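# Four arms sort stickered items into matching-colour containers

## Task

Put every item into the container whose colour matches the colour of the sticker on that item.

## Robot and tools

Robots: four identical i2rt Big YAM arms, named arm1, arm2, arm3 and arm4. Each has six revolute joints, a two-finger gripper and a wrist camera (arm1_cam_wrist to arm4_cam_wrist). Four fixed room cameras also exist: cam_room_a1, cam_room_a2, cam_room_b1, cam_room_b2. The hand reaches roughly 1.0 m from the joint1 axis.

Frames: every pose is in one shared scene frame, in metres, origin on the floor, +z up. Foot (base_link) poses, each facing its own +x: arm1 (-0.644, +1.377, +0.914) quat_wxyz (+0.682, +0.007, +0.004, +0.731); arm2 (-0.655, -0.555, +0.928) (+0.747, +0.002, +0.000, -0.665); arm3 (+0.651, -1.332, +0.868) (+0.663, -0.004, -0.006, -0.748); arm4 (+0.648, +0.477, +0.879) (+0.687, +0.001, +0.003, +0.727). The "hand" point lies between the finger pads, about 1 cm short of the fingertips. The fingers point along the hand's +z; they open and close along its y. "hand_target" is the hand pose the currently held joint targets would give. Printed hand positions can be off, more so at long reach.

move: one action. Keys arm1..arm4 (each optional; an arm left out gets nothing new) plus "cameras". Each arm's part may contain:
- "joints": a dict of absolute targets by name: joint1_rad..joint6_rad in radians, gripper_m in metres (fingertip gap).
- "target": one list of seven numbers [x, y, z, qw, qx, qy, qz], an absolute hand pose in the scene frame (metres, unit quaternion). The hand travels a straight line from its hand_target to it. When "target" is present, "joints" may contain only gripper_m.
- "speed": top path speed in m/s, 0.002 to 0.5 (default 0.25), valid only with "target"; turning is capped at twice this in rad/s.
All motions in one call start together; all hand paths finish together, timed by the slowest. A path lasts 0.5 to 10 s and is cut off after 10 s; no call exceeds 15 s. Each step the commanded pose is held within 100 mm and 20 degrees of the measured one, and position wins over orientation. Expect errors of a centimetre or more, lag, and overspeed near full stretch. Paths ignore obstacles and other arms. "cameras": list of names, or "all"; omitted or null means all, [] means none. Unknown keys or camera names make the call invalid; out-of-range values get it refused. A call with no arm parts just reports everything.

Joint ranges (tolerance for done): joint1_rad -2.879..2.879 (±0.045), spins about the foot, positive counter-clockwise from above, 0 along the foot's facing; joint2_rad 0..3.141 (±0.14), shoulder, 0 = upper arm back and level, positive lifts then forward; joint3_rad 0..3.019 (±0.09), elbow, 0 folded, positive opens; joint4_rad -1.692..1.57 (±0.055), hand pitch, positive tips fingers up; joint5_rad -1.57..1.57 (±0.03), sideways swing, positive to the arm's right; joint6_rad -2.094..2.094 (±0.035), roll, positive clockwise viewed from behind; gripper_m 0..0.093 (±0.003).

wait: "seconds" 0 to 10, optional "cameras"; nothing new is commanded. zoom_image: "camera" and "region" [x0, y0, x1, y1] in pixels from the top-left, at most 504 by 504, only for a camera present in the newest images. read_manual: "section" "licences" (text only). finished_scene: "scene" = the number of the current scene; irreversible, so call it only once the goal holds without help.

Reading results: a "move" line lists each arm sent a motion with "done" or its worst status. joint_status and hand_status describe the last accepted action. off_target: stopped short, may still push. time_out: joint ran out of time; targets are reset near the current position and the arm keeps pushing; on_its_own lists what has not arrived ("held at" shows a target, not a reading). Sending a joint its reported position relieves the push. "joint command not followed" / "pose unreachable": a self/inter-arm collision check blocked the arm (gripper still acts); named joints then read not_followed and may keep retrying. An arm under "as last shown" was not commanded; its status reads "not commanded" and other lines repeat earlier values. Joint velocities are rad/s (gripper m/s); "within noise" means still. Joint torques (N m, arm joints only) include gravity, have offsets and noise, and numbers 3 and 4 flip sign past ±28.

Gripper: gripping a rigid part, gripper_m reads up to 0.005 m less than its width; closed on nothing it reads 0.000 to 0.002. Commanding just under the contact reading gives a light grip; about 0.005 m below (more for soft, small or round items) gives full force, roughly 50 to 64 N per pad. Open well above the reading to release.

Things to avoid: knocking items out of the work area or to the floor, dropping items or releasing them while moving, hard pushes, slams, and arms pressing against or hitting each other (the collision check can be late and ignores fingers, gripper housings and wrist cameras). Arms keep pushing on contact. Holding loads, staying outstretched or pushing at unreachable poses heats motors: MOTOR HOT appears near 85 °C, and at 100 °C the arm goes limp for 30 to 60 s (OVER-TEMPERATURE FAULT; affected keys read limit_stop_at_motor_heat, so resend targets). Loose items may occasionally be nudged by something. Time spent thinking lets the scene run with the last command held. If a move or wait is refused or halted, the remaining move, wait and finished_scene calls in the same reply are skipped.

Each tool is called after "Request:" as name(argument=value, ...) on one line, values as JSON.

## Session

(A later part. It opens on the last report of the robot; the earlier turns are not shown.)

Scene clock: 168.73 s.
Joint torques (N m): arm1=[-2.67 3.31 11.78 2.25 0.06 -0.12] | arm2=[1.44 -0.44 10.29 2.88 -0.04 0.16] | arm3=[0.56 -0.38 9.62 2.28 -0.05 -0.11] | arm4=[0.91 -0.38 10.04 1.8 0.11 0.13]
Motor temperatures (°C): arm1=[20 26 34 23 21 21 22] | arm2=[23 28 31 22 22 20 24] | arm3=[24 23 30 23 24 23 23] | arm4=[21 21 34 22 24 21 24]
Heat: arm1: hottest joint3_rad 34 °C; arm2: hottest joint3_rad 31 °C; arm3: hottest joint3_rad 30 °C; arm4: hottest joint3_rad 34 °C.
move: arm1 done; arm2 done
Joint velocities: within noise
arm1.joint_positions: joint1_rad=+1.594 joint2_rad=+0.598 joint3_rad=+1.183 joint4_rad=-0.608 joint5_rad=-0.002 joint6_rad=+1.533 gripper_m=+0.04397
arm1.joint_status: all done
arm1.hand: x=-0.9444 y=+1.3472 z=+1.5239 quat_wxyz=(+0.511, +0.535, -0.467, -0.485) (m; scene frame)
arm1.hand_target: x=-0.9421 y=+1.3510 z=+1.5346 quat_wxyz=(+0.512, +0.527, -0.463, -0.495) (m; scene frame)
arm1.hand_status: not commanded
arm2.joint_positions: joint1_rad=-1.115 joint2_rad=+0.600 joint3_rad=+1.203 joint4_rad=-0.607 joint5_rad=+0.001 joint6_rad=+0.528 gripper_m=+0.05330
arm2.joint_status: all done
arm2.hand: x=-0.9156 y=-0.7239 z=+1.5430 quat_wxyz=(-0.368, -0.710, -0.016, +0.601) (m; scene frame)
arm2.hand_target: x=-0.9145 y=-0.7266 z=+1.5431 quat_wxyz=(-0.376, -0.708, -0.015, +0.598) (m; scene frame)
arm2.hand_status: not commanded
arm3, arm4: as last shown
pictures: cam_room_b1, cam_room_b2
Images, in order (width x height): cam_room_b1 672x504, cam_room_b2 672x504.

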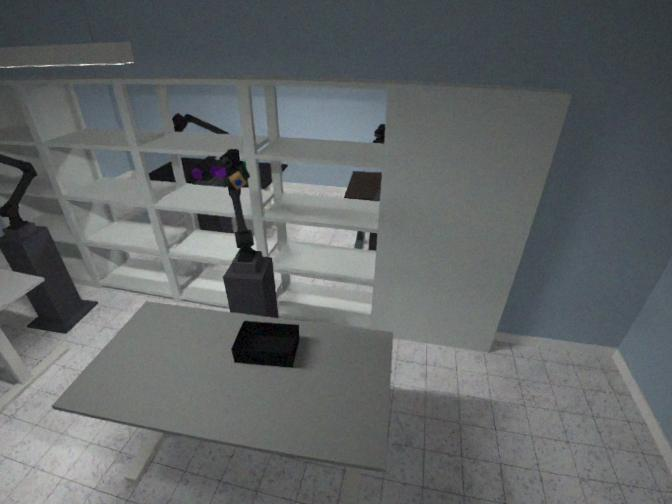

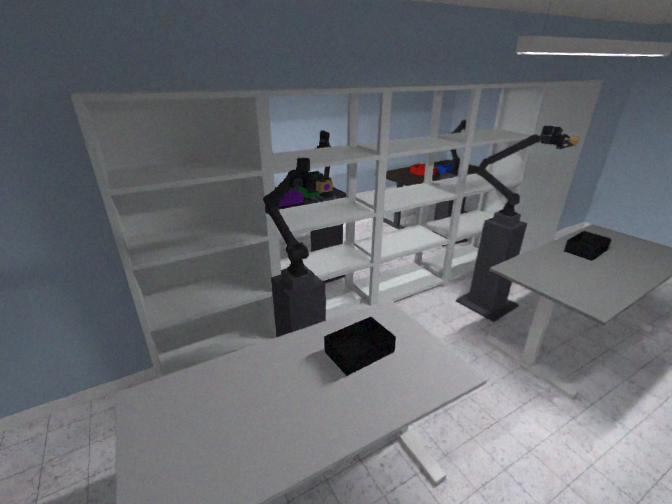

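Request:
move(arm1={"joints":{"joint1_rad":-2.242,"joint4_rad":-1.2,"joint6_rad":0}}, arm2={"joints":{"joint1_rad":0.856,"joint4_rad":-1.2,"joint6_rad":-0.13}}, cameras=[])

Request:
move(arm1={"target":[-0.36,1.18,1.19,-0.0833,-0.2954,-0.9514,0.0259],"speed":0.4}, arm2={"target":[-0.36,-0.757,1.19,-0.0814,-0.2313,-0.969,0.031],"speed":0.4}, cameras=["arm1_cam_wrist","arm2_cam_wrist"])

Scene clock: 185.90 s.
Joint torques (N m): arm1=[-2.14 2.78 11.84 1.44 -0.06 -0.04] | arm2=[1.08 -0.32 10.15 1.99 0.03 -0.07] | arm3=[0.5 -0.15 9.62 2.28 -0.05 -0.1] | arm4=[0.91 -0.21 10 1.78 0.12 0.13]
Motor temperatures (°C): arm1=[20 26 35 23 21 21 22] | arm2=[23 27 32 22 22 20 24] | arm3=[24 23 30 23 24 23 23] | arm4=[21 21 34 22 24 21 24]
Heat: arm1: hottest joint3_rad 35 °C; arm2: hottest joint3_rad 32 °C; arm3: hottest joint3_rad 30 °C; arm4: hottest joint3_rad 34 °C.
move: arm1 done; arm2 done
Joint velocities: within noise
arm1.joint_positions: joint1_rad=-2.235 joint2_rad=+0.598 joint3_rad=+1.183 joint4_rad=-1.192 joint5_rad=+0.002 joint6_rad=+0.008 gripper_m=+0.04388
arm1.joint_status: all done
arm1.hand: x=-0.4153 y=+1.2254 z=+1.3807 quat_wxyz=(-0.437, -0.263, -0.850, +0.136) (m; scene frame)
arm1.hand_target: x=-0.4175 y=+1.2251 z=+1.3872 quat_wxyz=(-0.439, -0.262, -0.848, +0.139) (m; scene frame)
arm1.hand_status: not commanded
arm2.joint_positions: joint1_rad=+0.851 joint2_rad=+0.600 joint3_rad=+1.203 joint4_rad=-1.189 joint5_rad=-0.001 joint6_rad=-0.116 gripper_m=+0.05330
arm2.joint_status: all done
arm2.hand: x=-0.4359 y=-0.7084 z=+1.4091 quat_wxyz=(-0.443, -0.213, -0.855, +0.164) (m; scene frame)
arm2.hand_target: x=-0.4365 y=-0.7068 z=+1.4053 quat_wxyz=(-0.437, -0.206, -0.860, +0.164) (m; scene frame)
arm2.hand_status: not commanded
arm3, arm4: as last shown
pictures: none
No camera images: "cameras" was empty.

Scene clock: 187.60 s.
Joint torques (N m): arm1=[-2.67 -6.18 11.7 0.43 -0.01 -0.04] | arm2=[1.44 -9.93 11.29 0.57 0.14 -0.02] | arm3=[0.56 -0.21 9.63 2.29 -0.04 -0.11] | arm4=[1.03 0.09 9.92 1.8 0.14 0.16]
Motor temperatures (°C): arm1=[20 25 35 23 21 21 22] | arm2=[23 27 32 22 22 20 24] | arm3=[24 23 30 23 24 23 23] | arm4=[21 21 34 22 24 21 24]
Heat: arm1: hottest joint3_rad 35 °C; arm2: hottest joint3_rad 32 °C; arm3: hottest joint3_rad 30 °C; arm4: hottest joint3_rad 34 °C.
move: arm1 done; arm2 done
Joint velocities: within noise
arm1.joint_positions: joint1_rad=-2.244 joint2_rad=+1.122 joint3_rad=+1.158 joint4_rad=-1.431 joint5_rad=-0.008 joint6_rad=-0.004 gripper_m=+0.04388
arm1.joint_status: not commanded
arm1.hand: x=-0.3563 y=+1.1822 z=+1.1820 quat_wxyz=(-0.077, -0.294, -0.952, +0.023) (m; scene frame)
arm1.hand_target: x=-0.3599 y=+1.1801 z=+1.1900 quat_wxyz=(-0.083, -0.295, -0.951, +0.026) (m; scene frame)
arm1.hand_status: done (0.009 m and 0.8 deg from the pose sent, 0.204 m and 44.4 deg at the start)
arm2.joint_positions: joint1_rad=+0.851 joint2_rad=+1.167 joint3_rad=+1.154 joint4_rad=-1.382 joint5_rad=+0.000 joint6_rad=-0.116 gripper_m=+0.05330
arm2.joint_status: not commanded
arm2.hand: x=-0.3588 y=-0.7608 z=+1.1864 quat_wxyz=(-0.082, -0.240, -0.967, +0.029) (m; scene frame)
arm2.hand_target: x=-0.3600 y=-0.7570 z=+1.1900 quat_wxyz=(-0.081, -0.231, -0.969, +0.031) (m; scene frame)
arm2.hand_status: done (0.005 m and 1.1 deg from the pose sent, 0.237 m and 46.4 deg at the start)
arm3, arm4: as last shown
pictures: arm1_cam_wrist, arm2_cam_wrist
Images, in order (width x height): arm1_cam_wrist 672x504, arm2_cam_wrist 672x504.

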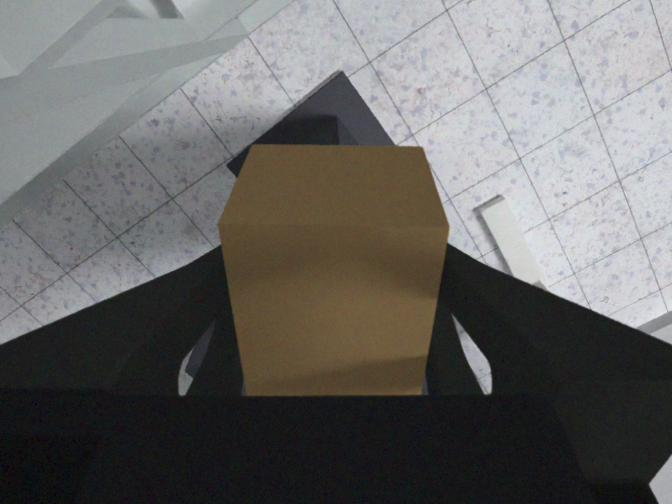

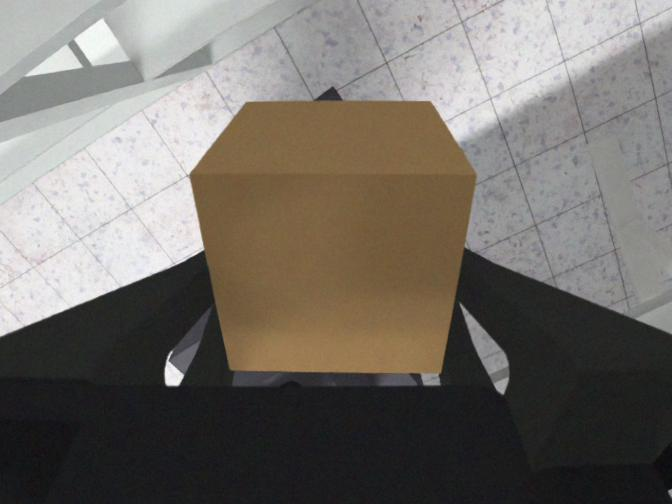

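Request:
move(arm1={"target":[-0.016,0.944,1.06,-0.0833,-0.2954,-0.9514,0.0259],"speed":0.35}, arm2={"target":[-0.02,-0.988,1.09,-0.0814,-0.2313,-0.969,0.031],"speed":0.35}, cameras=["arm1_cam_wrist","arm2_cam_wrist"])

Request:
move(arm1={"target":[-0.012,0.942,1.025,-0.0833,-0.2954,-0.9514,0.0259],"speed":0.1}, arm2={"target":[-0.016,-0.99,1.055,-0.0814,-0.2313,-0.969,0.031],"speed":0.1}, cameras=[])

Scene clock: 200.33 s.
Joint torques (N m): arm1=[-1.9 -21.25 16.61 0.21 0.06 0.07] | arm2=[1.38 -24.41 16.01 0.53 0.12 -0.06] | arm3=[0.5 -0.26 9.58 2.26 -0.04 -0.11] | arm4=[1.14 -0.15 10.02 1.92 0.12 0.16]
Motor temperatures (°C): arm1=[20 25 35 23 21 21 22] | arm2=[23 27 32 22 22 20 24] | arm3=[24 23 30 23 24 23 23] | arm4=[21 21 34 22 24 21 24]
Heat: arm1: hottest joint3_rad 35 °C; arm2: hottest joint3_rad 32 °C; arm3: hottest joint3_rad 30 °C; arm4: hottest joint3_rad 34 °C.
move: arm1 off_target; arm2 off_target
Joint velocities: within noise
arm1.joint_positions: joint1_rad=-2.244 joint2_rad=+2.333 joint3_rad=+2.379 joint4_rad=-1.480 joint5_rad=-0.008 joint6_rad=-0.005 gripper_m=+0.04388
arm1.joint_status: not commanded
arm1.hand: x=-0.0260 y=+0.9529 z=+1.0351 quat_wxyz=(-0.059, -0.294, -0.954, +0.018) (m; scene frame)
arm1.hand_target: x=-0.0172 y=+0.9450 z=+1.0602 quat_wxyz=(-0.084, -0.295, -0.951, +0.026) (m; scene frame)
arm1.hand_status: off_target (0.028 m and 3.0 deg from the pose sent, 0.433 m and 0.8 deg at the start)
arm2.joint_positions: joint1_rad=+0.851 joint2_rad=+2.375 joint3_rad=+2.534 joint4_rad=-1.567 joint5_rad=+0.001 joint6_rad=-0.116 gripper_m=+0.05330
arm2.joint_status: not commanded
arm2.hand: x=-0.0306 y=-0.9861 z=+1.0897 quat_wxyz=(-0.076, -0.240, -0.967, +0.027) (m; scene frame)
arm2.hand_target: x=-0.0206 y=-0.9875 z=+1.0900 quat_wxyz=(-0.083, -0.231, -0.969, +0.032) (m; scene frame)
arm2.hand_status: off_target (0.011 m and 1.3 deg from the pose sent, 0.419 m and 1.1 deg at the start)
arm3, arm4: as last shown
pictures: arm1_cam_wrist, arm2_cam_wrist
Images, in order (width x height): arm1_cam_wrist 672x504, arm2_cam_wrist 672x504.

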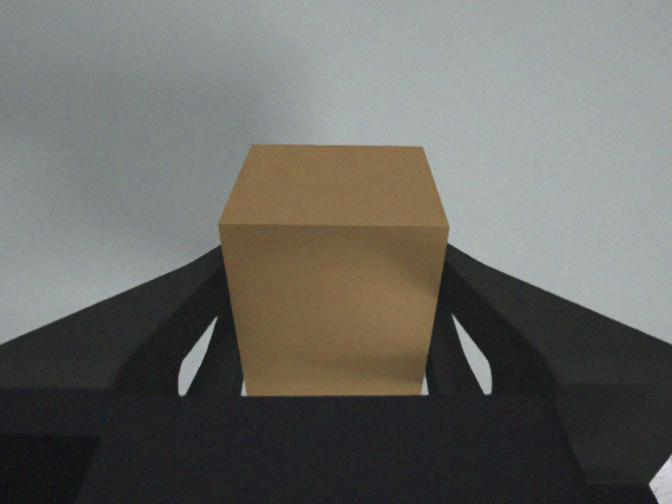

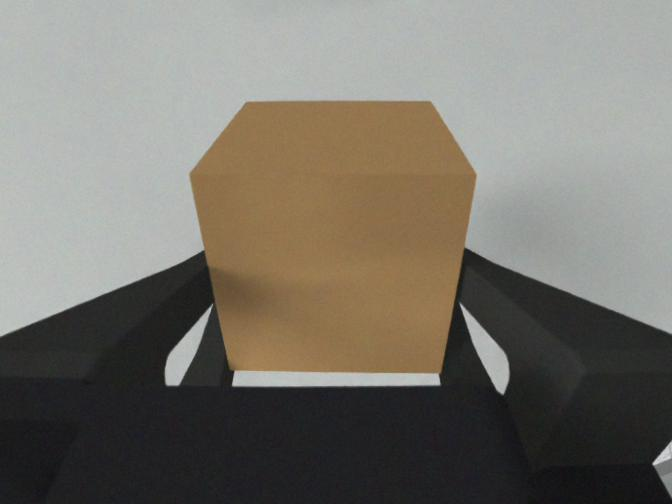

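Scene clock: 201.33 s.
Joint torques (N m): arm1=[-1.96 -19.66 11.55 1.21 0.07 0.03] | arm2=[1.32 -24.59 10.24 1.77 0.13 -0.04] | arm3=[0.5 -0.21 9.59 2.26 -0.04 -0.1] | arm4=[0.62 -0.09 10.04 1.83 0.12 0.13]
Motor temperatures (°C): arm1=[20 25 35 23 21 21 22] | arm2=[23 27 32 22 22 20 24] | arm3=[24 23 30 23 24 23 23] | arm4=[21 21 34 22 24 21 24]
Heat: arm1: hottest joint3_rad 35 °C; arm2: hottest joint3_rad 32 °C; arm3: hottest joint3_rad 30 °C; arm4: hottest joint3_rad 34 °C.
move: arm1 done; arm2 off_target
Joint velocities: within noise
arm1.joint_positions: joint1_rad=-2.244 joint2_rad=+2.339 joint3_rad=+2.379 joint4_rad=-1.429 joint5_rad=-0.008 joint6_rad=-0.005 gripper_m=+0.04388
arm1.joint_status: not commanded
arm1.hand: x=-0.0160 y=+0.9459 z=+1.0321 quat_wxyz=(-0.080, -0.294, -0.952, +0.024) (m; scene frame)
arm1.hand_target: x=-0.0121 y=+0.9422 z=+1.0251 quat_wxyz=(-0.083, -0.295, -0.951, +0.026) (m; scene frame)
arm1.hand_status: done (0.009 m and 0.5 deg from the pose sent, 0.020 m and 3.0 deg at the start)
arm2.joint_positions: joint1_rad=+0.851 joint2_rad=+2.377 joint3_rad=+2.514 joint4_rad=-1.508 joint5_rad=+0.001 joint6_rad=-0.116 gripper_m=+0.05330
arm2.joint_status: not commanded
arm2.hand: x=-0.0218 y=-0.9921 z=+1.0828 quat_wxyz=(-0.094, -0.240, -0.966, +0.034) (m; scene frame)
arm2.hand_target: x=-0.0168 y=-0.9895 z=+1.0554 quat_wxyz=(-0.081, -0.231, -0.969, +0.031) (m; scene frame)
arm2.hand_status: off_target (0.028 m and 1.8 deg from the pose sent, 0.038 m and 1.3 deg at the start)
arm3, arm4: as last shown
pictures: none
No camera images: "cameras" was empty.

Request:
move(arm1={"target":[-0.012,0.942,1.004,-0.0833,-0.2954,-0.9514,0.0259],"speed":0.06}, arm2={"target":[-0.012,-0.993,1.035,-0.0814,-0.2313,-0.969,0.031],"speed":0.06}, cameras=["arm2_cam_wrist"])

Scene clock: 206.13 s.
Joint torques (N m): arm1=[-1.9 -20.48 10.39 1.25 0.09 0.02] | arm2=[1.38 -24.59 10.43 1.73 0.11 -0.05] | arm3=[0.5 -0.32 9.58 2.28 -0.03 -0.11] | arm4=[0.91 -0.03 10 1.96 0.15 0.17]
Motor temperatures (°C): arm1=[20 26 35 23 21 21 22] | arm2=[23 27 33 22 22 20 24] | arm3=[24 23 30 23 24 23 23] | arm4=[21 21 34 22 24 21 24]
Heat: arm1: hottest joint3_rad 35 °C; arm2: hottest joint3_rad 33 °C; arm3: hottest joint3_rad 30 °C; arm4: hottest joint3_rad 34 °C.
move: arm1 off_target; arm2 off_target
Joint velocities: within noise
arm1.joint_positions: joint1_rad=-2.244 joint2_rad=+2.340 joint3_rad=+2.339 joint4_rad=-1.376 joint5_rad=-0.008 joint6_rad=-0.005 gripper_m=+0.04388
arm1.joint_status: not commanded
arm1.hand: x=-0.0135 y=+0.9441 z=+1.0169 quat_wxyz=(-0.086, -0.293, -0.952, +0.026) (m; scene frame)
arm1.hand_target: x=-0.0122 y=+0.9423 z=+1.0039 quat_wxyz=(-0.083, -0.295, -0.951, +0.026) (m; scene frame)
arm1.hand_status: off_target (0.013 m and 0.3 deg from the pose sent, 0.029 m and 0.5 deg at the start)
arm2.joint_positions: joint1_rad=+0.851 joint2_rad=+2.392 joint3_rad=+2.495 joint4_rad=-1.471 joint5_rad=+0.001 joint6_rad=-0.116 gripper_m=+0.05330
arm2.joint_status: not commanded
arm2.hand: x=-0.0172 y=-0.9952 z=+1.0650 quat_wxyz=(-0.095, -0.240, -0.966, +0.034) (m; scene frame)
arm2.hand_target: x=-0.0130 y=-0.9924 z=+1.0353 quat_wxyz=(-0.081, -0.231, -0.969, +0.031) (m; scene frame)
arm2.hand_status: off_target (0.031 m and 1.9 deg from the pose sent, 0.049 m and 1.8 deg at the start)
arm3, arm4: as last shown
pictures: arm2_cam_wrist
Images, in order (width x height): arm2_cam_wrist 672x504.

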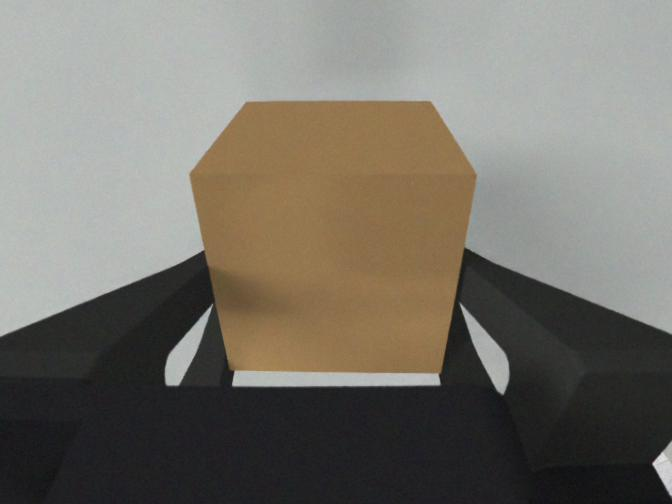

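Request:
move(arm1={"target":[-0.012,0.942,0.996,-0.0833,-0.2954,-0.9514,0.0259],"speed":0.04}, arm2={"target":[-0.011,-0.994,1.012,-0.0814,-0.2313,-0.969,0.031],"speed":0.06}, cameras=["arm2_cam_wrist"])

Scene clock: 211.47 s.
Joint torques (N m): arm1=[-1.73 -20.54 9.22 1.91 0.08 0.05] | arm2=[1.32 -24.7 10.21 1.81 0.12 -0.05] | arm3=[0.44 -0.21 9.58 2.25 -0.05 -0.11] | arm4=[0.97 -0.26 10.06 1.84 0.11 0.17]
Motor temperatures (°C): arm1=[20 26 35 23 21 21 22] | arm2=[23 28 32 22 22 20 25] | arm3=[24 23 30 23 24 23 23] | arm4=[21 21 34 22 24 21 24]
Heat: arm1: hottest joint3_rad 35 °C; arm2: hottest joint3_rad 32 °C; arm3: hottest joint3_rad 30 °C; arm4: hottest joint3_rad 34 °C.
move: arm1 off_target; arm2 off_target
Joint velocities: within noise
arm1.joint_positions: joint1_rad=-2.244 joint2_rad=+2.339 joint3_rad=+2.334 joint4_rad=-1.371 joint5_rad=-0.008 joint6_rad=-0.005 gripper_m=+0.04388
arm1.joint_status: not commanded
arm1.hand: x=-0.0135 y=+0.9441 z=+1.0155 quat_wxyz=(-0.086, -0.293, -0.952, +0.026) (m; scene frame)
arm1.hand_target: x=-0.0124 y=+0.9424 z=+0.9963 quat_wxyz=(-0.083, -0.295, -0.951, +0.026) (m; scene frame)
arm1.hand_status: off_target (0.020 m and 0.4 deg from the pose sent, 0.021 m and 0.4 deg at the start)
arm2.joint_positions: joint1_rad=+0.851 joint2_rad=+2.395 joint3_rad=+2.444 joint4_rad=-1.415 joint5_rad=+0.001 joint6_rad=-0.116 gripper_m=+0.05330
arm2.joint_status: not commanded
arm2.hand: x=-0.0150 y=-0.9966 z=+1.0439 quat_wxyz=(-0.096, -0.240, -0.965, +0.035) (m; scene frame)
arm2.hand_target: x=-0.0120 y=-0.9934 z=+1.0125 quat_wxyz=(-0.081, -0.231, -0.969, +0.031) (m; scene frame)
arm2.hand_status: off_target (0.032 m and 2.1 deg from the pose sent, 0.053 m and 1.9 deg at the start)
arm3, arm4: as last shown
pictures: arm2_cam_wrist
Images, in order (width x height): arm2_cam_wrist 672x504.

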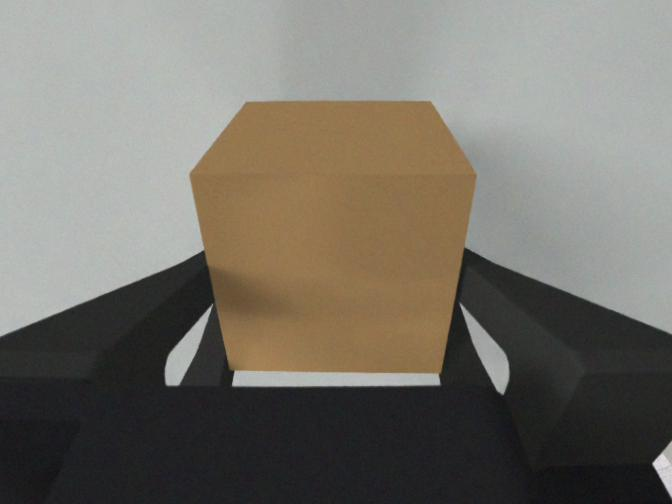

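Request:
move(arm1={"joints":{"gripper_m":0.085}}, arm2={"target":[-0.011,-0.994,0.998,-0.0814,-0.2313,-0.969,0.031],"speed":0.05}, cameras=["arm1_cam_wrist"])

Request:
move(arm1={"target":[-0.012,0.942,1.13,-0.0833,-0.2954,-0.9514,0.0259],"speed":0.2}, arm2={"target":[-0.011,-0.994,0.99,-0.0814,-0.2313,-0.969,0.031],"speed":0.05}, cameras=["arm1_cam_wrist","arm2_cam_wrist"])

Scene clock: 216.57 s.
Joint torques (N m): arm1=[-2.26 -20.48 11.12 1.37 0.08 0.04] | arm2=[1.26 -24.41 10.02 1.78 0.11 -0.06] | arm3=[0.44 -0.21 9.61 2.26 -0.05 -0.11] | arm4=[0.79 -0.09 9.89 1.88 0.1 0.14]
Motor temperatures (°C): arm1=[20 27 35 23 21 21 22] | arm2=[23 28 32 22 22 20 25] | arm3=[24 23 30 23 24 23 23] | arm4=[21 21 34 22 24 21 24]
Heat: arm1: hottest joint3_rad 35 °C; arm2: hottest joint3_rad 32 °C; arm3: hottest joint3_rad 30 °C; arm4: hottest joint3_rad 34 °C.
move: arm1 done; arm2 off_target
Joint velocities: within noise
arm1.joint_positions: joint1_rad=-2.244 joint2_rad=+2.343 joint3_rad=+2.313 joint4_rad=-1.355 joint5_rad=-0.008 joint6_rad=-0.005 gripper_m=+0.08496
arm1.joint_status: all done
arm1.hand: x=-0.0148 y=+0.9449 z=+1.0046 quat_wxyz=(-0.082, -0.294, -0.952, +0.025) (m; scene frame)
arm1.hand_target: x=-0.0125 y=+0.9425 z=+0.9961 quat_wxyz=(-0.083, -0.295, -0.951, +0.026) (m; scene frame)
arm1.hand_status: not commanded
arm2.joint_positions: joint1_rad=+0.851 joint2_rad=+2.395 joint3_rad=+2.412 joint4_rad=-1.380 joint5_rad=+0.001 joint6_rad=-0.116 gripper_m=+0.05330
arm2.joint_status: not commanded
arm2.hand: x=-0.0141 y=-0.9972 z=+1.0315 quat_wxyz=(-0.098, -0.240, -0.965, +0.035) (m; scene frame)
arm2.hand_target: x=-0.0121 y=-0.9933 z=+0.9984 quat_wxyz=(-0.081, -0.231, -0.969, +0.031) (m; scene frame)
arm2.hand_status: off_target (0.034 m and 2.2 deg from the pose sent, 0.046 m and 2.0 deg at the start)
arm3.joint_positions: joint1_rad=-1.909 joint2_rad=+0.606 joint3_rad=+1.191 joint4_rad=-1.215 joint5_rad=+0.002 joint6_rad=+0.006 gripper_m=+0.09206
arm3.joint_status: not commanded
arm3.hand: x=+0.4119 y=-1.2064 z=+1.3335 quat_wxyz=(+0.097, -0.868, +0.209, +0.439) (m; scene frame)
arm3.hand_target: x=+0.4135 y=-1.2042 z=+1.3426 quat_wxyz=(+0.103, -0.861, +0.209, +0.452) (m; scene frame)
arm3.hand_status: not commanded
arm4.joint_positions: joint1_rad=+0.897 joint2_rad=+0.608 joint3_rad=+1.176 joint4_rad=-1.217 joint5_rad=-0.001 joint6_rad=-0.012 gripper_m=+0.09212
arm4.joint_status: not commanded
arm4.hand: x=+0.4320 y=+0.6342 z=+1.3393 quat_wxyz=(-0.135, +0.854, -0.268, -0.425) (m; scene frame)
arm4.hand_target: x=+0.4332 y=+0.6326 z=+1.3570 quat_wxyz=(-0.139, +0.842, -0.268, -0.446) (m; scene frame)
arm4.hand_status: not commanded
pictures: arm1_cam_wrist
Images, in order (width x height): arm1_cam_wrist 672x504.

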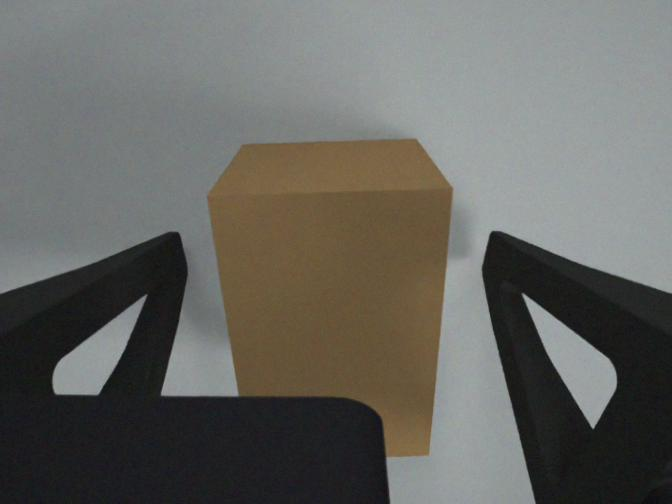

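Scene clock: 218.17 s.
Joint torques (N m): arm1=[-1.96 -20.95 14.26 0.28 0.07 0.09] | arm2=[1.38 -24.35 8.87 2.13 0.11 -0.06] | arm3=[0.56 -0.09 9.66 2.25 -0.04 -0.11] | arm4=[0.56 -0.09 9.96 1.88 0.11 0.16]
Motor temperatures (°C): arm1=[20 27 35 23 21 21 22] | arm2=[23 28 32 22 22 20 25] | arm3=[24 23 30 23 24 23 23] | arm4=[21 21 34 22 24 21 24]
Heat: arm1: hottest joint3_rad 35 °C; arm2: hottest joint3_rad 32 °C; arm3: hottest joint3_rad 30 °C; arm4: hottest joint3_rad 34 °C.
move: arm1 done; arm2 off_target
Joint velocities: within noise
arm1.joint_positions: joint1_rad=-2.244 joint2_rad=+2.398 joint3_rad=+2.723 joint4_rad=-1.686 joint5_rad=-0.008 joint6_rad=-0.005 gripper_m=+0.08496
arm1.joint_status: not commanded
arm1.hand: x=-0.0148 y=+0.9459 z=+1.1211 quat_wxyz=(-0.093, -0.293, -0.951, +0.028) (m; scene frame)
arm1.hand_target: x=-0.0127 y=+0.9427 z=+1.1295 quat_wxyz=(-0.103, -0.295, -0.950, +0.032) (m; scene frame)
arm1.hand_status: done (0.010 m and 1.2 deg from the pose sent, 0.125 m and 0.3 deg at the start; a joint's target at an end of its range on 27 of 48 steps)
arm2.joint_positions: joint1_rad=+0.851 joint2_rad=+2.395 joint3_rad=+2.406 joint4_rad=-1.367 joint5_rad=+0.001 joint6_rad=-0.116 gripper_m=+0.05330
arm2.joint_status: not commanded
arm2.hand: x=-0.0126 y=-0.9982 z=+1.0298 quat_wxyz=(-0.101, -0.240, -0.965, +0.036) (m; scene frame)
arm2.hand_target: x=-0.0124 y=-0.9931 z=+0.9907 quat_wxyz=(-0.081, -0.231, -0.969, +0.031) (m; scene frame)
arm2.hand_status: off_target (0.040 m and 2.6 deg from the pose sent, 0.042 m and 2.2 deg at the start)
arm3, arm4: as last shown
pictures: arm1_cam_wrist, arm2_cam_wrist
Images, in order (width x height): arm1_cam_wrist 672x504, arm2_cam_wrist 672x504.

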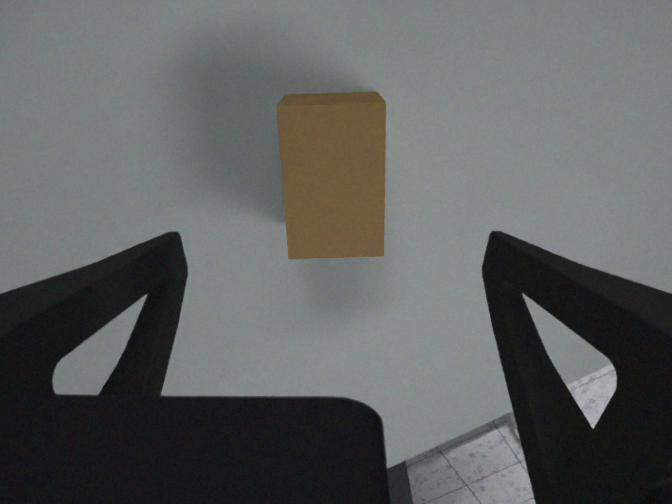

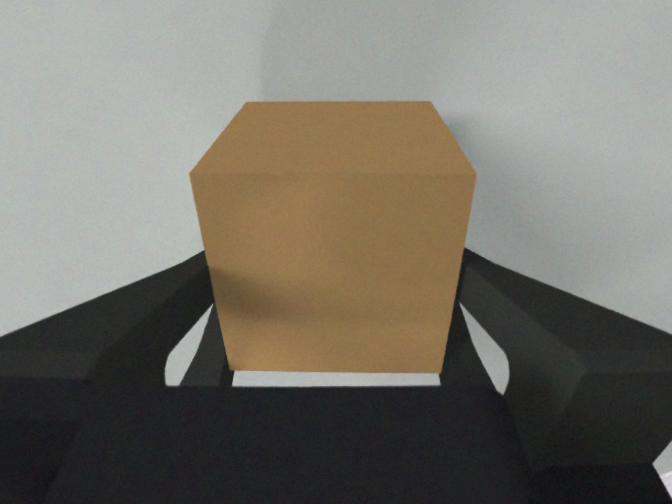

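Both placed. Release arm2, retreat arm1.

Request:
move(arm2={"joints":{"gripper_m":0.088}}, arm1={"target":[-0.36,1.18,1.19,-0.0833,-0.2954,-0.9514,0.0259],"speed":0.4}, cameras=[])

Request:
move(arm2={"target":[-0.012,-0.994,1.14,-0.0814,-0.2313,-0.969,0.031],"speed":0.25}, arm4={"target":[0.34,0.71,1.18,-0.0778,0.9213,-0.2905,-0.2468],"speed":0.35}, arm1={"joints":{"joint2_rad":0.6,"joint3_rad":1.2,"joint4_rad":-1.2}}, cameras=["arm2_cam_wrist"])

Request:
move(arm2={"target":[-0.36,-0.757,1.19,-0.0814,-0.2313,-0.969,0.031],"speed":0.4}, arm4={"target":[0.05,0.915,1.13,-0.0778,0.9213,-0.2905,-0.2468],"speed":0.35}, arm3={"joints":{"joint1_rad":-1.92}}, cameras=["arm4_cam_wrist"])

Scene clock: 226.40 s.
Joint torques (N m): arm1=[-2.2 -3.14 10.91 0.47 0.01 -0.04] | arm2=[1.32 -24.53 10.03 1.76 0.11 -0.05] | arm3=[0.5 -0.09 9.59 2.26 -0.05 -0.1] | arm4=[1.03 -0.09 10.04 1.84 0.12 0.13]
Motor temperatures (°C): arm1=[20 26 35 23 21 21 22] | arm2=[23 28 32 22 22 20 25] | arm3=[24 23 30 23 24 23 23] | arm4=[21 21 34 22 24 21 24]
Heat: arm1: hottest joint3_rad 35 °C; arm2: hottest joint3_rad 32 °C; arm3: hottest joint3_rad 30 °C; arm4: hottest joint3_rad 34 °C.
move: arm1 done; arm2 done
Joint velocities: within noise
arm1.joint_positions: joint1_rad=-2.244 joint2_rad=+1.100 joint3_rad=+1.168 joint4_rad=-1.433 joint5_rad=-0.008 joint6_rad=-0.005 gripper_m=+0.08496
arm1.joint_status: not commanded
arm1.hand: x=-0.3577 y=+1.1831 z=+1.1931 quat_wxyz=(-0.091, -0.293, -0.951, +0.028) (m; scene frame)
arm1.hand_target: x=-0.3601 y=+1.1800 z=+1.1900 quat_wxyz=(-0.083, -0.295, -0.951, +0.026) (m; scene frame)
arm1.hand_status: done (0.005 m and 1.0 deg from the pose sent, 0.423 m and 1.2 deg at the start)
arm2.joint_positions: joint1_rad=+0.851 joint2_rad=+2.395 joint3_rad=+2.392 joint4_rad=-1.359 joint5_rad=+0.001 joint6_rad=-0.116 gripper_m=+0.08793
arm2.joint_status: all done
arm2.hand: x=-0.0138 y=-0.9973 z=+1.0238 quat_wxyz=(-0.098, -0.240, -0.965, +0.035) (m; scene frame)
arm2.hand_target: x=-0.0124 y=-0.9931 z=+0.9906 quat_wxyz=(-0.081, -0.231, -0.969, +0.031) (m; scene frame)
arm2.hand_status: not commanded
arm3, arm4: as last shown
pictures: none
No camera images: "cameras" was empty.

Scene clock: 227.80 s.
Joint torques (N m): arm1=[-3.02 3.43 13.29 2.15 -0.03 -0.06] | arm2=[1.38 -24.18 13.91 0.72 0.09 -0.06] | arm3=[0.5 -0.21 9.62 2.3 -0.05 -0.11] | arm4=[0.32 -8.64 9.81 1.35 0.11 -0.1]
Motor temperatures (°C): arm1=[20 26 35 23 21 21 22] | arm2=[23 28 33 22 22 20 24] | arm3=[24 23 30 23 24 23 23] | arm4=[21 21 35 22 24 21 24]
Heat: arm1: hottest joint3_rad 35 °C; arm2: hottest joint3_rad 33 °C; arm3: hottest joint3_rad 30 °C; arm4: hottest joint3_rad 35 °C.
move: arm1 done; arm2 off_target; arm4 off_target
Joint velocities: within noise
arm1.joint_positions: joint1_rad=-2.244 joint2_rad=+0.595 joint3_rad=+1.169 joint4_rad=-1.217 joint5_rad=-0.008 joint6_rad=-0.005 gripper_m=+0.08496
arm1.joint_status: all done
arm1.hand: x=-0.4189 y=+1.2268 z=+1.3688 quat_wxyz=(-0.420, -0.262, -0.859, +0.132) (m; scene frame)
arm1.hand_target: x=-0.4187 y=+1.2233 z=+1.3874 quat_wxyz=(-0.438, -0.260, -0.849, +0.141) (m; scene frame)
arm1.hand_status: not commanded
arm2.joint_positions: joint1_rad=+0.851 joint2_rad=+2.426 joint3_rad=+2.782 joint4_rad=-1.670 joint5_rad=+0.001 joint6_rad=-0.116 gripper_m=+0.08793
arm2.joint_status: not commanded
arm2.hand: x=-0.0191 y=-0.9943 z=+1.1509 quat_wxyz=(-0.120, -0.239, -0.963, +0.044) (m; scene frame)
arm2.hand_target: x=-0.0131 y=-0.9933 z=+1.1393 quat_wxyz=(-0.116, -0.230, -0.965, +0.044) (m; scene frame)
arm2.hand_status: off_target (0.013 m and 4.8 deg from the pose sent, 0.116 m and 2.2 deg at the start; a joint's target at an end of its range on 23 of 42 steps)
arm3: as last shown
arm4.joint_positions: joint1_rad=+0.875 joint2_rad=+1.035 joint3_rad=+1.077 joint4_rad=-1.129 joint5_rad=-0.013 joint6_rad=-0.021 gripper_m=+0.09212
arm4.joint_status: not commanded
arm4.hand: x=+0.3409 y=+0.7055 z=+1.1690 quat_wxyz=(-0.069, +0.925, -0.295, -0.230) (m; scene frame)
arm4.hand_target: x=+0.3401 y=+0.7099 z=+1.1801 quat_wxyz=(-0.078, +0.921, -0.291, -0.247) (m; scene frame)
arm4.hand_status: off_target (0.012 m and 2.2 deg from the pose sent, 0.199 m and 22.9 deg at the start)
pictures: arm2_cam_wrist
Images, in order (width x height): arm2_cam_wrist 672x504.

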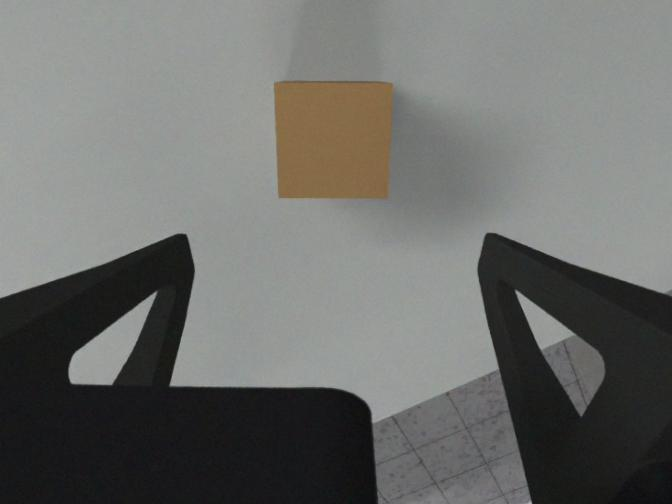

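Scene clock: 229.77 s.
Joint torques (N m): arm1=[-2.49 3.25 13.33 2.26 -0.03 -0.05] | arm2=[1.44 -7.47 9.92 0.77 0.07 -0.03] | arm3=[0.56 -0.32 9.59 2.26 -0.04 -0.11] | arm4=[1.79 -23.18 13.05 0.29 0.22 0.07]
Motor temperatures (°C): arm1=[20 26 35 23 21 21 22] | arm2=[23 28 33 22 22 20 24] | arm3=[24 23 30 23 24 23 23] | arm4=[21 22 35 22 24 21 24]
Heat: arm1: hottest joint3_rad 35 °C; arm2: hottest joint3_rad 33 °C; arm3: hottest joint3_rad 30 °C; arm4: hottest joint3_rad 35 °C.
move: arm2 off_target; arm3 done; arm4 off_target
Joint velocities: within noise
arm1: as last shown
arm2.joint_positions: joint1_rad=+0.851 joint2_rad=+1.141 joint3_rad=+1.171 joint4_rad=-1.385 joint5_rad=+0.002 joint6_rad=-0.116 gripper_m=+0.08793
arm2.joint_status: not commanded
arm2.hand: x=-0.3592 y=-0.7610 z=+1.2024 quat_wxyz=(-0.101, -0.240, -0.965, +0.037) (m; scene frame)
arm2.hand_target: x=-0.3602 y=-0.7570 z=+1.1903 quat_wxyz=(-0.082, -0.231, -0.969, +0.031) (m; scene frame)
arm2.hand_status: off_target (0.013 m and 2.6 deg from the pose sent, 0.417 m and 4.9 deg at the start)
arm3.joint_positions: joint1_rad=-1.909 joint2_rad=+0.606 joint3_rad=+1.191 joint4_rad=-1.215 joint5_rad=+0.002 joint6_rad=+0.006 gripper_m=+0.09206
arm3.joint_status: all done
arm3.hand: x=+0.4119 y=-1.2064 z=+1.3335 quat_wxyz=(+0.097, -0.868, +0.209, +0.439) (m; scene frame)
arm3.hand_target: x=+0.4135 y=-1.2042 z=+1.3426 quat_wxyz=(+0.103, -0.861, +0.209, +0.452) (m; scene frame)
arm3.hand_status: not commanded
arm4.joint_positions: joint1_rad=+0.876 joint2_rad=+1.973 joint3_rad=+1.961 joint4_rad=-1.068 joint5_rad=-0.009 joint6_rad=-0.021 gripper_m=+0.09212
arm4.joint_status: not commanded
arm4.hand: x=+0.0619 y=+0.9127 z=+1.1110 quat_wxyz=(-0.072, +0.924, -0.294, -0.233) (m; scene frame)
arm4.hand_target: x=+0.0508 y=+0.9145 z=+1.1299 quat_wxyz=(-0.078, +0.921, -0.290, -0.247) (m; scene frame)
arm4.hand_status: off_target (0.023 m and 1.8 deg from the pose sent, 0.361 m and 2.2 deg at the start)
pictures: arm4_cam_wrist
Images, in order (width x height): arm4_cam_wrist 672x504.

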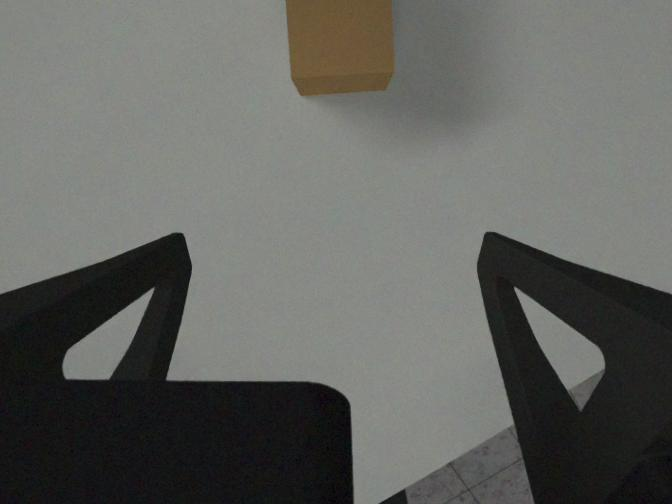

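Request:
move(arm2={"joints":{"joint2_rad":0.6,"joint3_rad":1.2,"joint4_rad":-1.2,"joint5_rad":0}}, arm4={"target":[-0.027,0.969,1.105,-0.0778,0.9213,-0.2905,-0.2468],"speed":0.2}, arm3={"target":[0.33,-1.169,1.16,-0.0602,0.9394,-0.2247,-0.2517],"speed":0.4}, cameras=["arm4_cam_wrist"])

Request:
move(arm3={"target":[0.08,-1.042,1.13,-0.0602,0.9394,-0.2247,-0.2517],"speed":0.35}, cameras=["arm3_cam_wrist"])

Scene clock: 238.77 s.
Joint torques (N m): arm1=[-3.08 2.84 13.23 2.33 -0.02 -0.08] | arm2=[1.44 0.38 12.78 2.96 -0.13 -0.02] | arm3=[2.2 -6.48 9.95 1.57 0.11 0.01] | arm4=[1.67 -26.58 12.79 0.47 0.23 0.07]
Motor temperatures (°C): arm1=[20 26 35 23 21 21 22] | arm2=[23 27 32 22 22 20 24] | arm3=[24 23 30 23 24 23 23] | arm4=[21 23 37 22 24 21 24]
Heat: arm1: hottest joint3_rad 35 °C; arm2: hottest joint3_rad 32 °C; arm3: hottest joint3_rad 30 °C; arm4: hottest joint3_rad 37 °C.
move: arm2 done; arm3 done; arm4 off_target
Joint velocities: within noise
arm1: as last shown
arm2.joint_positions: joint1_rad=+0.851 joint2_rad=+0.592 joint3_rad=+1.173 joint4_rad=-1.215 joint5_rad=+0.002 joint6_rad=-0.116 gripper_m=+0.08793
arm2.joint_status: all done
arm2.hand: x=-0.4399 y=-0.7064 z=+1.3900 quat_wxyz=(-0.423, -0.216, -0.866, +0.158) (m; scene frame)
arm2.hand_target: x=-0.4359 y=-0.7059 z=+1.4052 quat_wxyz=(-0.437, -0.206, -0.860, +0.163) (m; scene frame)
arm2.hand_status: not commanded
arm3.joint_positions: joint1_rad=-1.909 joint2_rad=+0.945 joint3_rad=+1.016 joint4_rad=-1.136 joint5_rad=+0.018 joint6_rad=+0.006 gripper_m=+0.09206
arm3.joint_status: not commanded
arm3.hand: x=+0.3339 y=-1.1669 z=+1.1541 quat_wxyz=(+0.059, -0.942, +0.227, +0.240) (m; scene frame)
arm3.hand_target: x=+0.3301 y=-1.1690 z=+1.1601 quat_wxyz=(+0.060, -0.939, +0.225, +0.252) (m; scene frame)
arm3.hand_status: done (0.007 m and 1.5 deg from the pose sent, 0.196 m and 23.5 deg at the start)
arm4.joint_positions: joint1_rad=+0.878 joint2_rad=+2.347 joint3_rad=+2.561 joint4_rad=-1.278 joint5_rad=-0.007 joint6_rad=-0.021 gripper_m=+0.09212
arm4.joint_status: not commanded
arm4.hand: x=-0.0176 y=+0.9695 z=+1.1000 quat_wxyz=(-0.075, +0.922, -0.293, -0.240) (m; scene frame)
arm4.hand_target: x=-0.0264 y=+0.9687 z=+1.1049 quat_wxyz=(-0.078, +0.921, -0.290, -0.248) (m; scene frame)
arm4.hand_status: off_target (0.011 m and 0.9 deg from the pose sent, 0.105 m and 1.8 deg at the start)
pictures: arm4_cam_wrist
Images, in order (width x height): arm4_cam_wrist 672x504.

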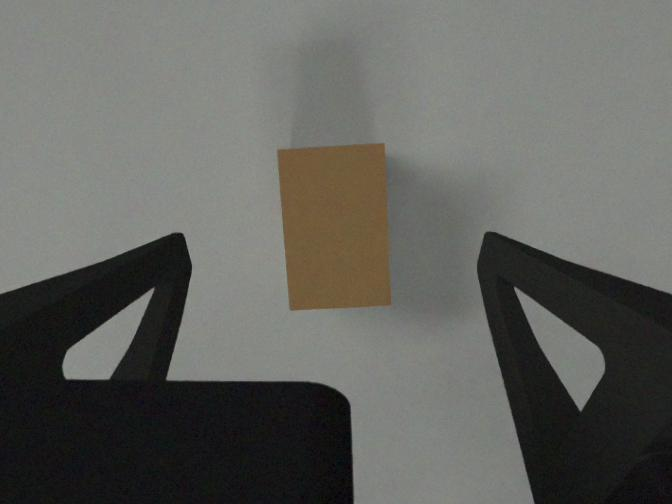

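Scene clock: 240.33 s.
Joint torques (N m): arm1=[-3.19 2.9 13.16 2.28 0.01 -0.07] | arm2=[1.44 0.32 12.77 2.96 -0.13 -0.02] | arm3=[1.55 -19.08 14.06 0.61 -0.07 -0.09] | arm4=[1.61 -26.34 12.82 0.4 0.18 0.09]
Motor temperatures (°C): arm1=[20 26 35 23 21 21 22] | arm2=[23 27 33 22 22 20 24] | arm3=[24 23 30 23 24 23 23] | arm4=[21 23 37 22 24 21 24]
Heat: arm1: hottest joint3_rad 35 °C; arm2: hottest joint3_rad 33 °C; arm3: hottest joint3_rad 30 °C; arm4: hottest joint3_rad 37 °C.
move: arm3 off_target
Joint velocities: within noise
arm1, arm2: as last shown
arm3.joint_positions: joint1_rad=-1.909 joint2_rad=+1.684 joint3_rad=+1.573 joint4_rad=-0.979 joint5_rad=+0.018 joint6_rad=+0.006 gripper_m=+0.09206
arm3.joint_status: not commanded
arm3.hand: x=+0.0916 y=-1.0479 z=+1.1019 quat_wxyz=(+0.056, -0.945, +0.227, +0.228) (m; scene frame)
arm3.hand_target: x=+0.0813 y=-1.0426 z=+1.1299 quat_wxyz=(+0.060, -0.939, +0.225, +0.252) (m; scene frame)
arm3.hand_status: off_target (0.031 m and 2.9 deg from the pose sent, 0.284 m and 1.5 deg at the start)
arm4.joint_positions: joint1_rad=+0.878 joint2_rad=+2.347 joint3_rad=+2.561 joint4_rad=-1.279 joint5_rad=-0.007 joint6_rad=-0.021 gripper_m=+0.09212
arm4.joint_status: not commanded
arm4.hand: x=-0.0176 y=+0.9694 z=+1.1000 quat_wxyz=(-0.075, +0.922, -0.293, -0.240) (m; scene frame)
arm4.hand_target: x=-0.0263 y=+0.9687 z=+1.1049 quat_wxyz=(-0.078, +0.921, -0.290, -0.248) (m; scene frame)
arm4.hand_status: not commanded
pictures: arm3_cam_wrist
Images, in order (width x height): arm3_cam_wrist 672x504.

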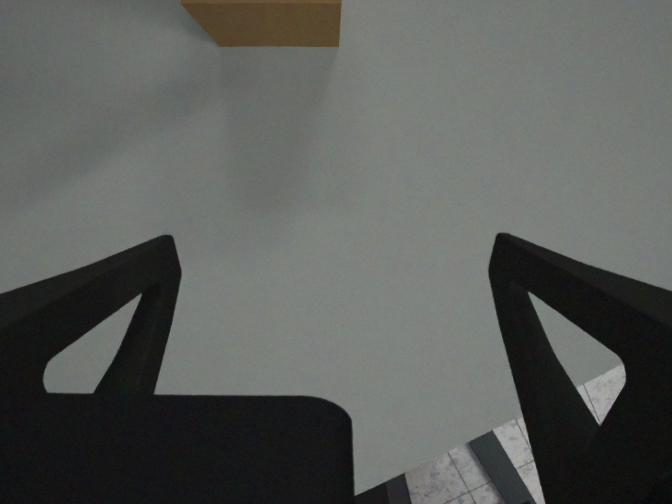

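Request:
move(arm4={"target":[-0.031,0.975,1.05,-0.0778,0.9213,-0.2905,-0.2468],"speed":0.15}, arm3={"target":[-0.02,-1.022,1.14,-0.056,0.943,-0.209,-0.2527],"speed":0.25}, cameras=["arm4_cam_wrist","arm3_cam_wrist"])

Scene clock: 256.90 s.
Joint torques (N m): arm1=[-2.61 3.08 13.12 2.32 -0.02 -0.05] | arm2=[1.49 0.38 12.75 2.96 -0.13 -0.03] | arm3=[2.26 -23 14.38 0.61 -0.02 -0.06] | arm4=[1.38 -28.16 9.65 1.42 0.16 0.06]
Motor temperatures (°C): arm1=[20 25 35 23 21 21 22] | arm2=[23 27 34 22 22 20 24] | arm3=[24 23 31 23 24 23 23] | arm4=[21 25 38 22 24 21 24]
Heat: arm1: hottest joint3_rad 35 °C; arm2: hottest joint3_rad 34 °C; arm3: hottest joint3_rad 31 °C; arm4: hottest joint3_rad 38 °C.
move: arm3 off_target; arm4 done
Joint velocities: within noise
arm1, arm2: as last shown
arm3.joint_positions: joint1_rad=-1.883 joint2_rad=+1.964 joint3_rad=+2.005 joint4_rad=-1.126 joint5_rad=+0.018 joint6_rad=+0.006 gripper_m=+0.09206
arm3.joint_status: not commanded
arm3.hand: x=-0.0070 y=-1.0202 z=+1.1151 quat_wxyz=(+0.053, -0.947, +0.215, +0.231) (m; scene frame)
arm3.hand_target: x=-0.0188 y=-1.0226 z=+1.1400 quat_wxyz=(+0.056, -0.943, +0.209, +0.253) (m; scene frame)
arm3.hand_status: off_target (0.028 m and 2.6 deg from the pose sent, 0.121 m and 3.5 deg at the start)
arm4.joint_positions: joint1_rad=+0.878 joint2_rad=+2.347 joint3_rad=+2.444 joint4_rad=-1.156 joint5_rad=-0.007 joint6_rad=-0.021 gripper_m=+0.09212
arm4.joint_status: not commanded
arm4.hand: x=-0.0244 y=+0.9742 z=+1.0561 quat_wxyz=(-0.076, +0.922, -0.293, -0.242) (m; scene frame)
arm4.hand_target: x=-0.0307 y=+0.9749 z=+1.0500 quat_wxyz=(-0.078, +0.921, -0.290, -0.247) (m; scene frame)
arm4.hand_status: done (0.009 m and 0.6 deg from the pose sent, 0.052 m and 0.9 deg at the start)
pictures: arm3_cam_wrist, arm4_cam_wrist
Images, in order (width x height): arm3_cam_wrist 672x504, arm4_cam_wrist 672x504.

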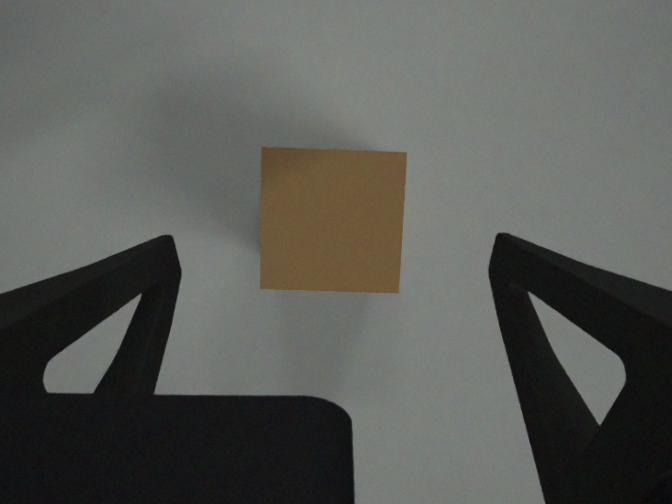

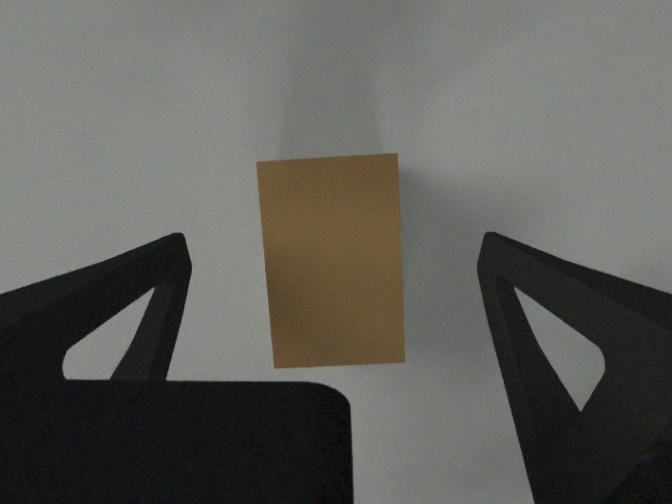

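Request:
move(arm4={"target":[-0.026,0.972,1.016,-0.084,0.9286,-0.2675,-0.2449],"speed":0.12}, arm3={"target":[-0.021,-1.019,1.045,-0.056,0.943,-0.209,-0.2527],"speed":0.2}, cameras=["arm4_cam_wrist","arm3_cam_wrist"])

Scene clock: 272.33 s.
Joint torques (N m): arm1=[-2.37 3.19 13.3 2.14 0.02 -0.03] | arm2=[1.38 0.26 12.74 2.95 -0.13 -0.02] | arm3=[1.73 -22.59 9.44 1.62 -0.07 -0.11] | arm4=[1.26 -29.51 8.58 1.29 0.02 -0.1]
Motor temperatures (°C): arm1=[20 25 36 23 21 21 22] | arm2=[23 26 35 22 22 20 23] | arm3=[24 24 32 23 24 23 23] | arm4=[21 27 38 22 24 21 24]
Heat: arm1: hottest joint3_rad 36 °C; arm2: hottest joint3_rad 35 °C; arm3: hottest joint3_rad 32 °C; arm4: hottest joint3_rad 38 °C.
move: arm3 done; arm4 done
Joint velocities: within noise
arm1, arm2: as last shown
arm3.joint_positions: joint1_rad=-1.883 joint2_rad=+1.979 joint3_rad=+1.846 joint4_rad=-0.911 joint5_rad=+0.017 joint6_rad=+0.006 gripper_m=+0.09206
arm3.joint_status: not commanded
arm3.hand: x=-0.0165 y=-1.0169 z=+1.0501 quat_wxyz=(+0.057, -0.942, +0.214, +0.250) (m; scene frame)
arm3.hand_target: x=-0.0210 y=-1.0191 z=+1.0450 quat_wxyz=(+0.056, -0.943, +0.209, +0.253) (m; scene frame)
arm3.hand_status: done (0.007 m and 0.6 deg from the pose sent, 0.071 m and 2.6 deg at the start)
arm4.joint_positions: joint1_rad=+0.880 joint2_rad=+2.338 joint3_rad=+2.312 joint4_rad=-1.040 joint5_rad=-0.006 joint6_rad=-0.058 gripper_m=+0.09209
arm4.joint_status: not commanded
arm4.hand: x=-0.0237 y=+0.9722 z=+1.0116 quat_wxyz=(-0.080, +0.928, -0.275, -0.238) (m; scene frame)
arm4.hand_target: x=-0.0259 y=+0.9721 z=+1.0161 quat_wxyz=(-0.084, +0.928, -0.267, -0.245) (m; scene frame)
arm4.hand_status: done (0.005 m and 1.3 deg from the pose sent, 0.040 m and 3.1 deg at the start)
pictures: arm3_cam_wrist, arm4_cam_wrist
Images, in order (width x height): arm3_cam_wrist 672x504, arm4_cam_wrist 672x504.

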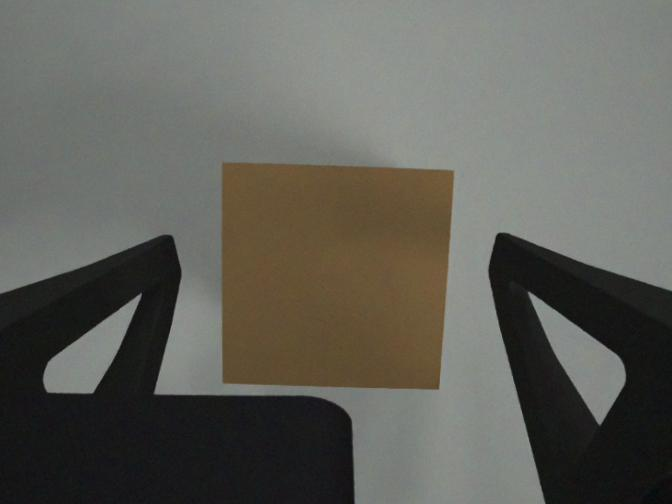

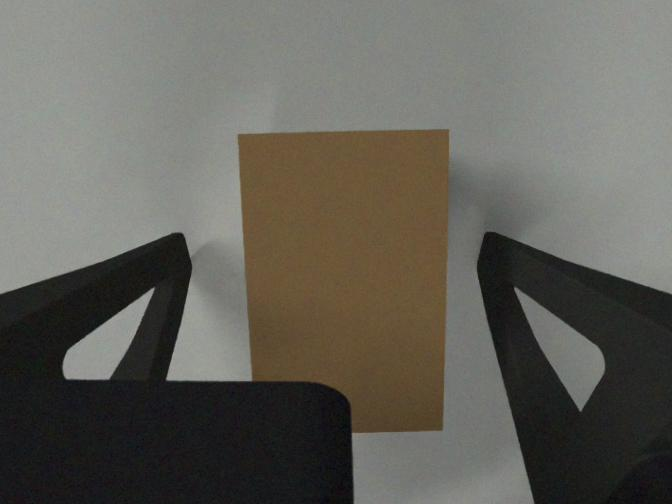

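Request:
move(arm4={"joints":{"gripper_m":0.034}}, arm3={"target":[-0.017,-1.020,1.026,-0.056,0.943,-0.209,-0.2527],"speed":0.15}, cameras=["arm4_cam_wrist"])

Request:
move(arm3={"joints":{"gripper_m":0.042}}, cameras=["arm3_cam_wrist"])

Scene clock: 278.83 s.
Joint torques (N m): arm1=[-2.55 2.67 13.3 2.19 0 -0.04] | arm2=[1.44 0.32 12.72 2.93 -0.13 -0.04] | arm3=[1.61 -22.65 9.01 1.61 -0.08 -0.11] | arm4=[1.67 -29.51 8.58 1.37 0.08 -0.08]
Motor temperatures (°C): arm1=[20 25 36 23 21 21 22] | arm2=[23 26 36 22 22 20 23] | arm3=[24 24 32 23 24 23 23] | arm4=[21 28 38 22 24 21 24]
Heat: arm1: hottest joint3_rad 36 °C; arm2: hottest joint3_rad 36 °C; arm3: hottest joint3_rad 32 °C; arm4: hottest joint3_rad 38 °C.
move: arm3 done; arm4 off_target
Joint velocities: within noise
arm1, arm2: as last shown
arm3.joint_positions: joint1_rad=-1.883 joint2_rad=+1.979 joint3_rad=+1.796 joint4_rad=-0.860 joint5_rad=+0.016 joint6_rad=+0.006 gripper_m=+0.09206
arm3.joint_status: not commanded
arm3.hand: x=-0.0139 y=-1.0185 z=+1.0312 quat_wxyz=(+0.056, -0.942, +0.214, +0.251) (m; scene frame)
arm3.hand_target: x=-0.0170 y=-1.0201 z=+1.0259 quat_wxyz=(+0.056, -0.943, +0.209, +0.253) (m; scene frame)
arm3.hand_status: done (0.006 m and 0.6 deg from the pose sent, 0.024 m and 0.6 deg at the start)
arm4.joint_positions: joint1_rad=+0.880 joint2_rad=+2.338 joint3_rad=+2.312 joint4_rad=-1.040 joint5_rad=-0.006 joint6_rad=-0.059 gripper_m=+0.04409
arm4.joint_status: gripper_m off_target (ended at +0.04412, target +0.03400)
arm4.hand: x=-0.0238 y=+0.9721 z=+1.0116 quat_wxyz=(-0.080, +0.928, -0.275, -0.238) (m; scene frame)
arm4.hand_target: x=-0.0259 y=+0.9721 z=+1.0160 quat_wxyz=(-0.084, +0.928, -0.268, -0.245) (m; scene frame)
arm4.hand_status: not commanded
pictures: arm4_cam_wrist
Images, in order (width x height): arm4_cam_wrist 672x504.

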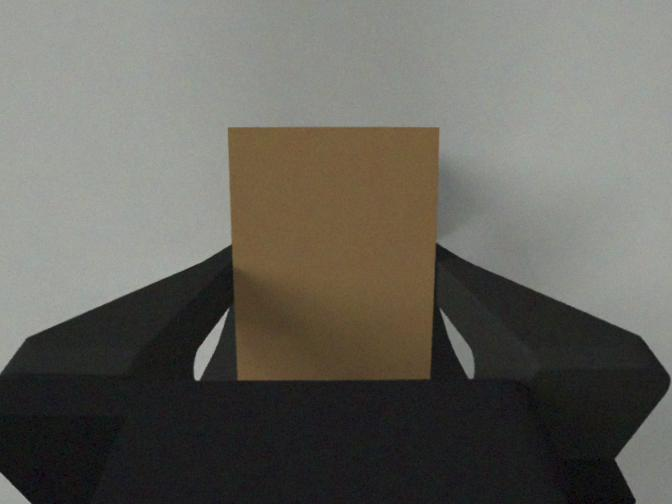

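Scene clock: 279.43 s.
Joint torques (N m): arm1=[-2.67 2.67 13.27 2.15 -0.04 -0.07] | arm2=[1.49 0.32 12.78 2.97 -0.13 -0.02] | arm3=[1.67 -22.71 9.09 1.61 -0.05 -0.12] | arm4=[1.26 -29.27 8.68 1.32 0.08 -0.05]
Motor temperatures (°C): arm1=[20 25 36 23 21 21 22] | arm2=[23 26 36 22 22 20 23] | arm3=[24 24 32 23 24 23 23] | arm4=[21 28 38 22 24 21 25]
Heat: arm1: hottest joint3_rad 36 °C; arm2: hottest joint3_rad 36 °C; arm3: hottest joint3_rad 32 °C; arm4: hottest joint3_rad 38 °C.
move: arm3 off_target
Joint velocities: within noise
arm1, arm2, arm4: as last shown
arm3.joint_positions: joint1_rad=-1.883 joint2_rad=+1.979 joint3_rad=+1.796 joint4_rad=-0.860 joint5_rad=+0.015 joint6_rad=+0.006 gripper_m=+0.05323
arm3.joint_status: gripper_m off_target (ended at +0.05325, target +0.04200)
arm3.hand: x=-0.0140 y=-1.0186 z=+1.0312 quat_wxyz=(+0.056, -0.942, +0.214, +0.251) (m; scene frame)
arm3.hand_target: x=-0.0169 y=-1.0201 z=+1.0259 quat_wxyz=(+0.056, -0.943, +0.209, +0.253) (m; scene frame)
arm3.hand_status: not commanded
pictures: arm3_cam_wrist
Images, in order (width x height): arm3_cam_wrist 672x504.

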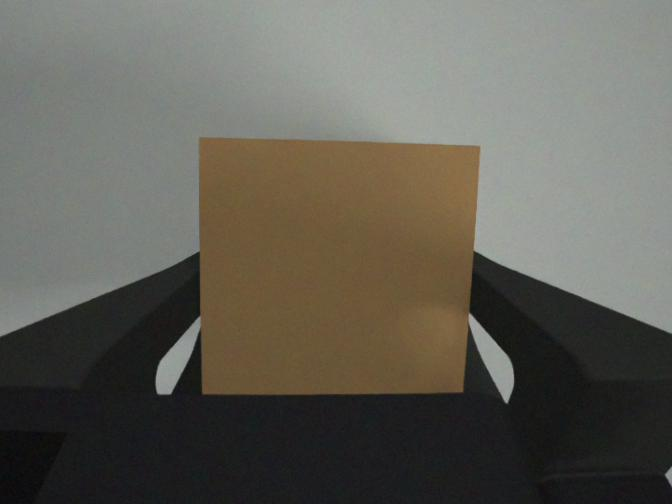

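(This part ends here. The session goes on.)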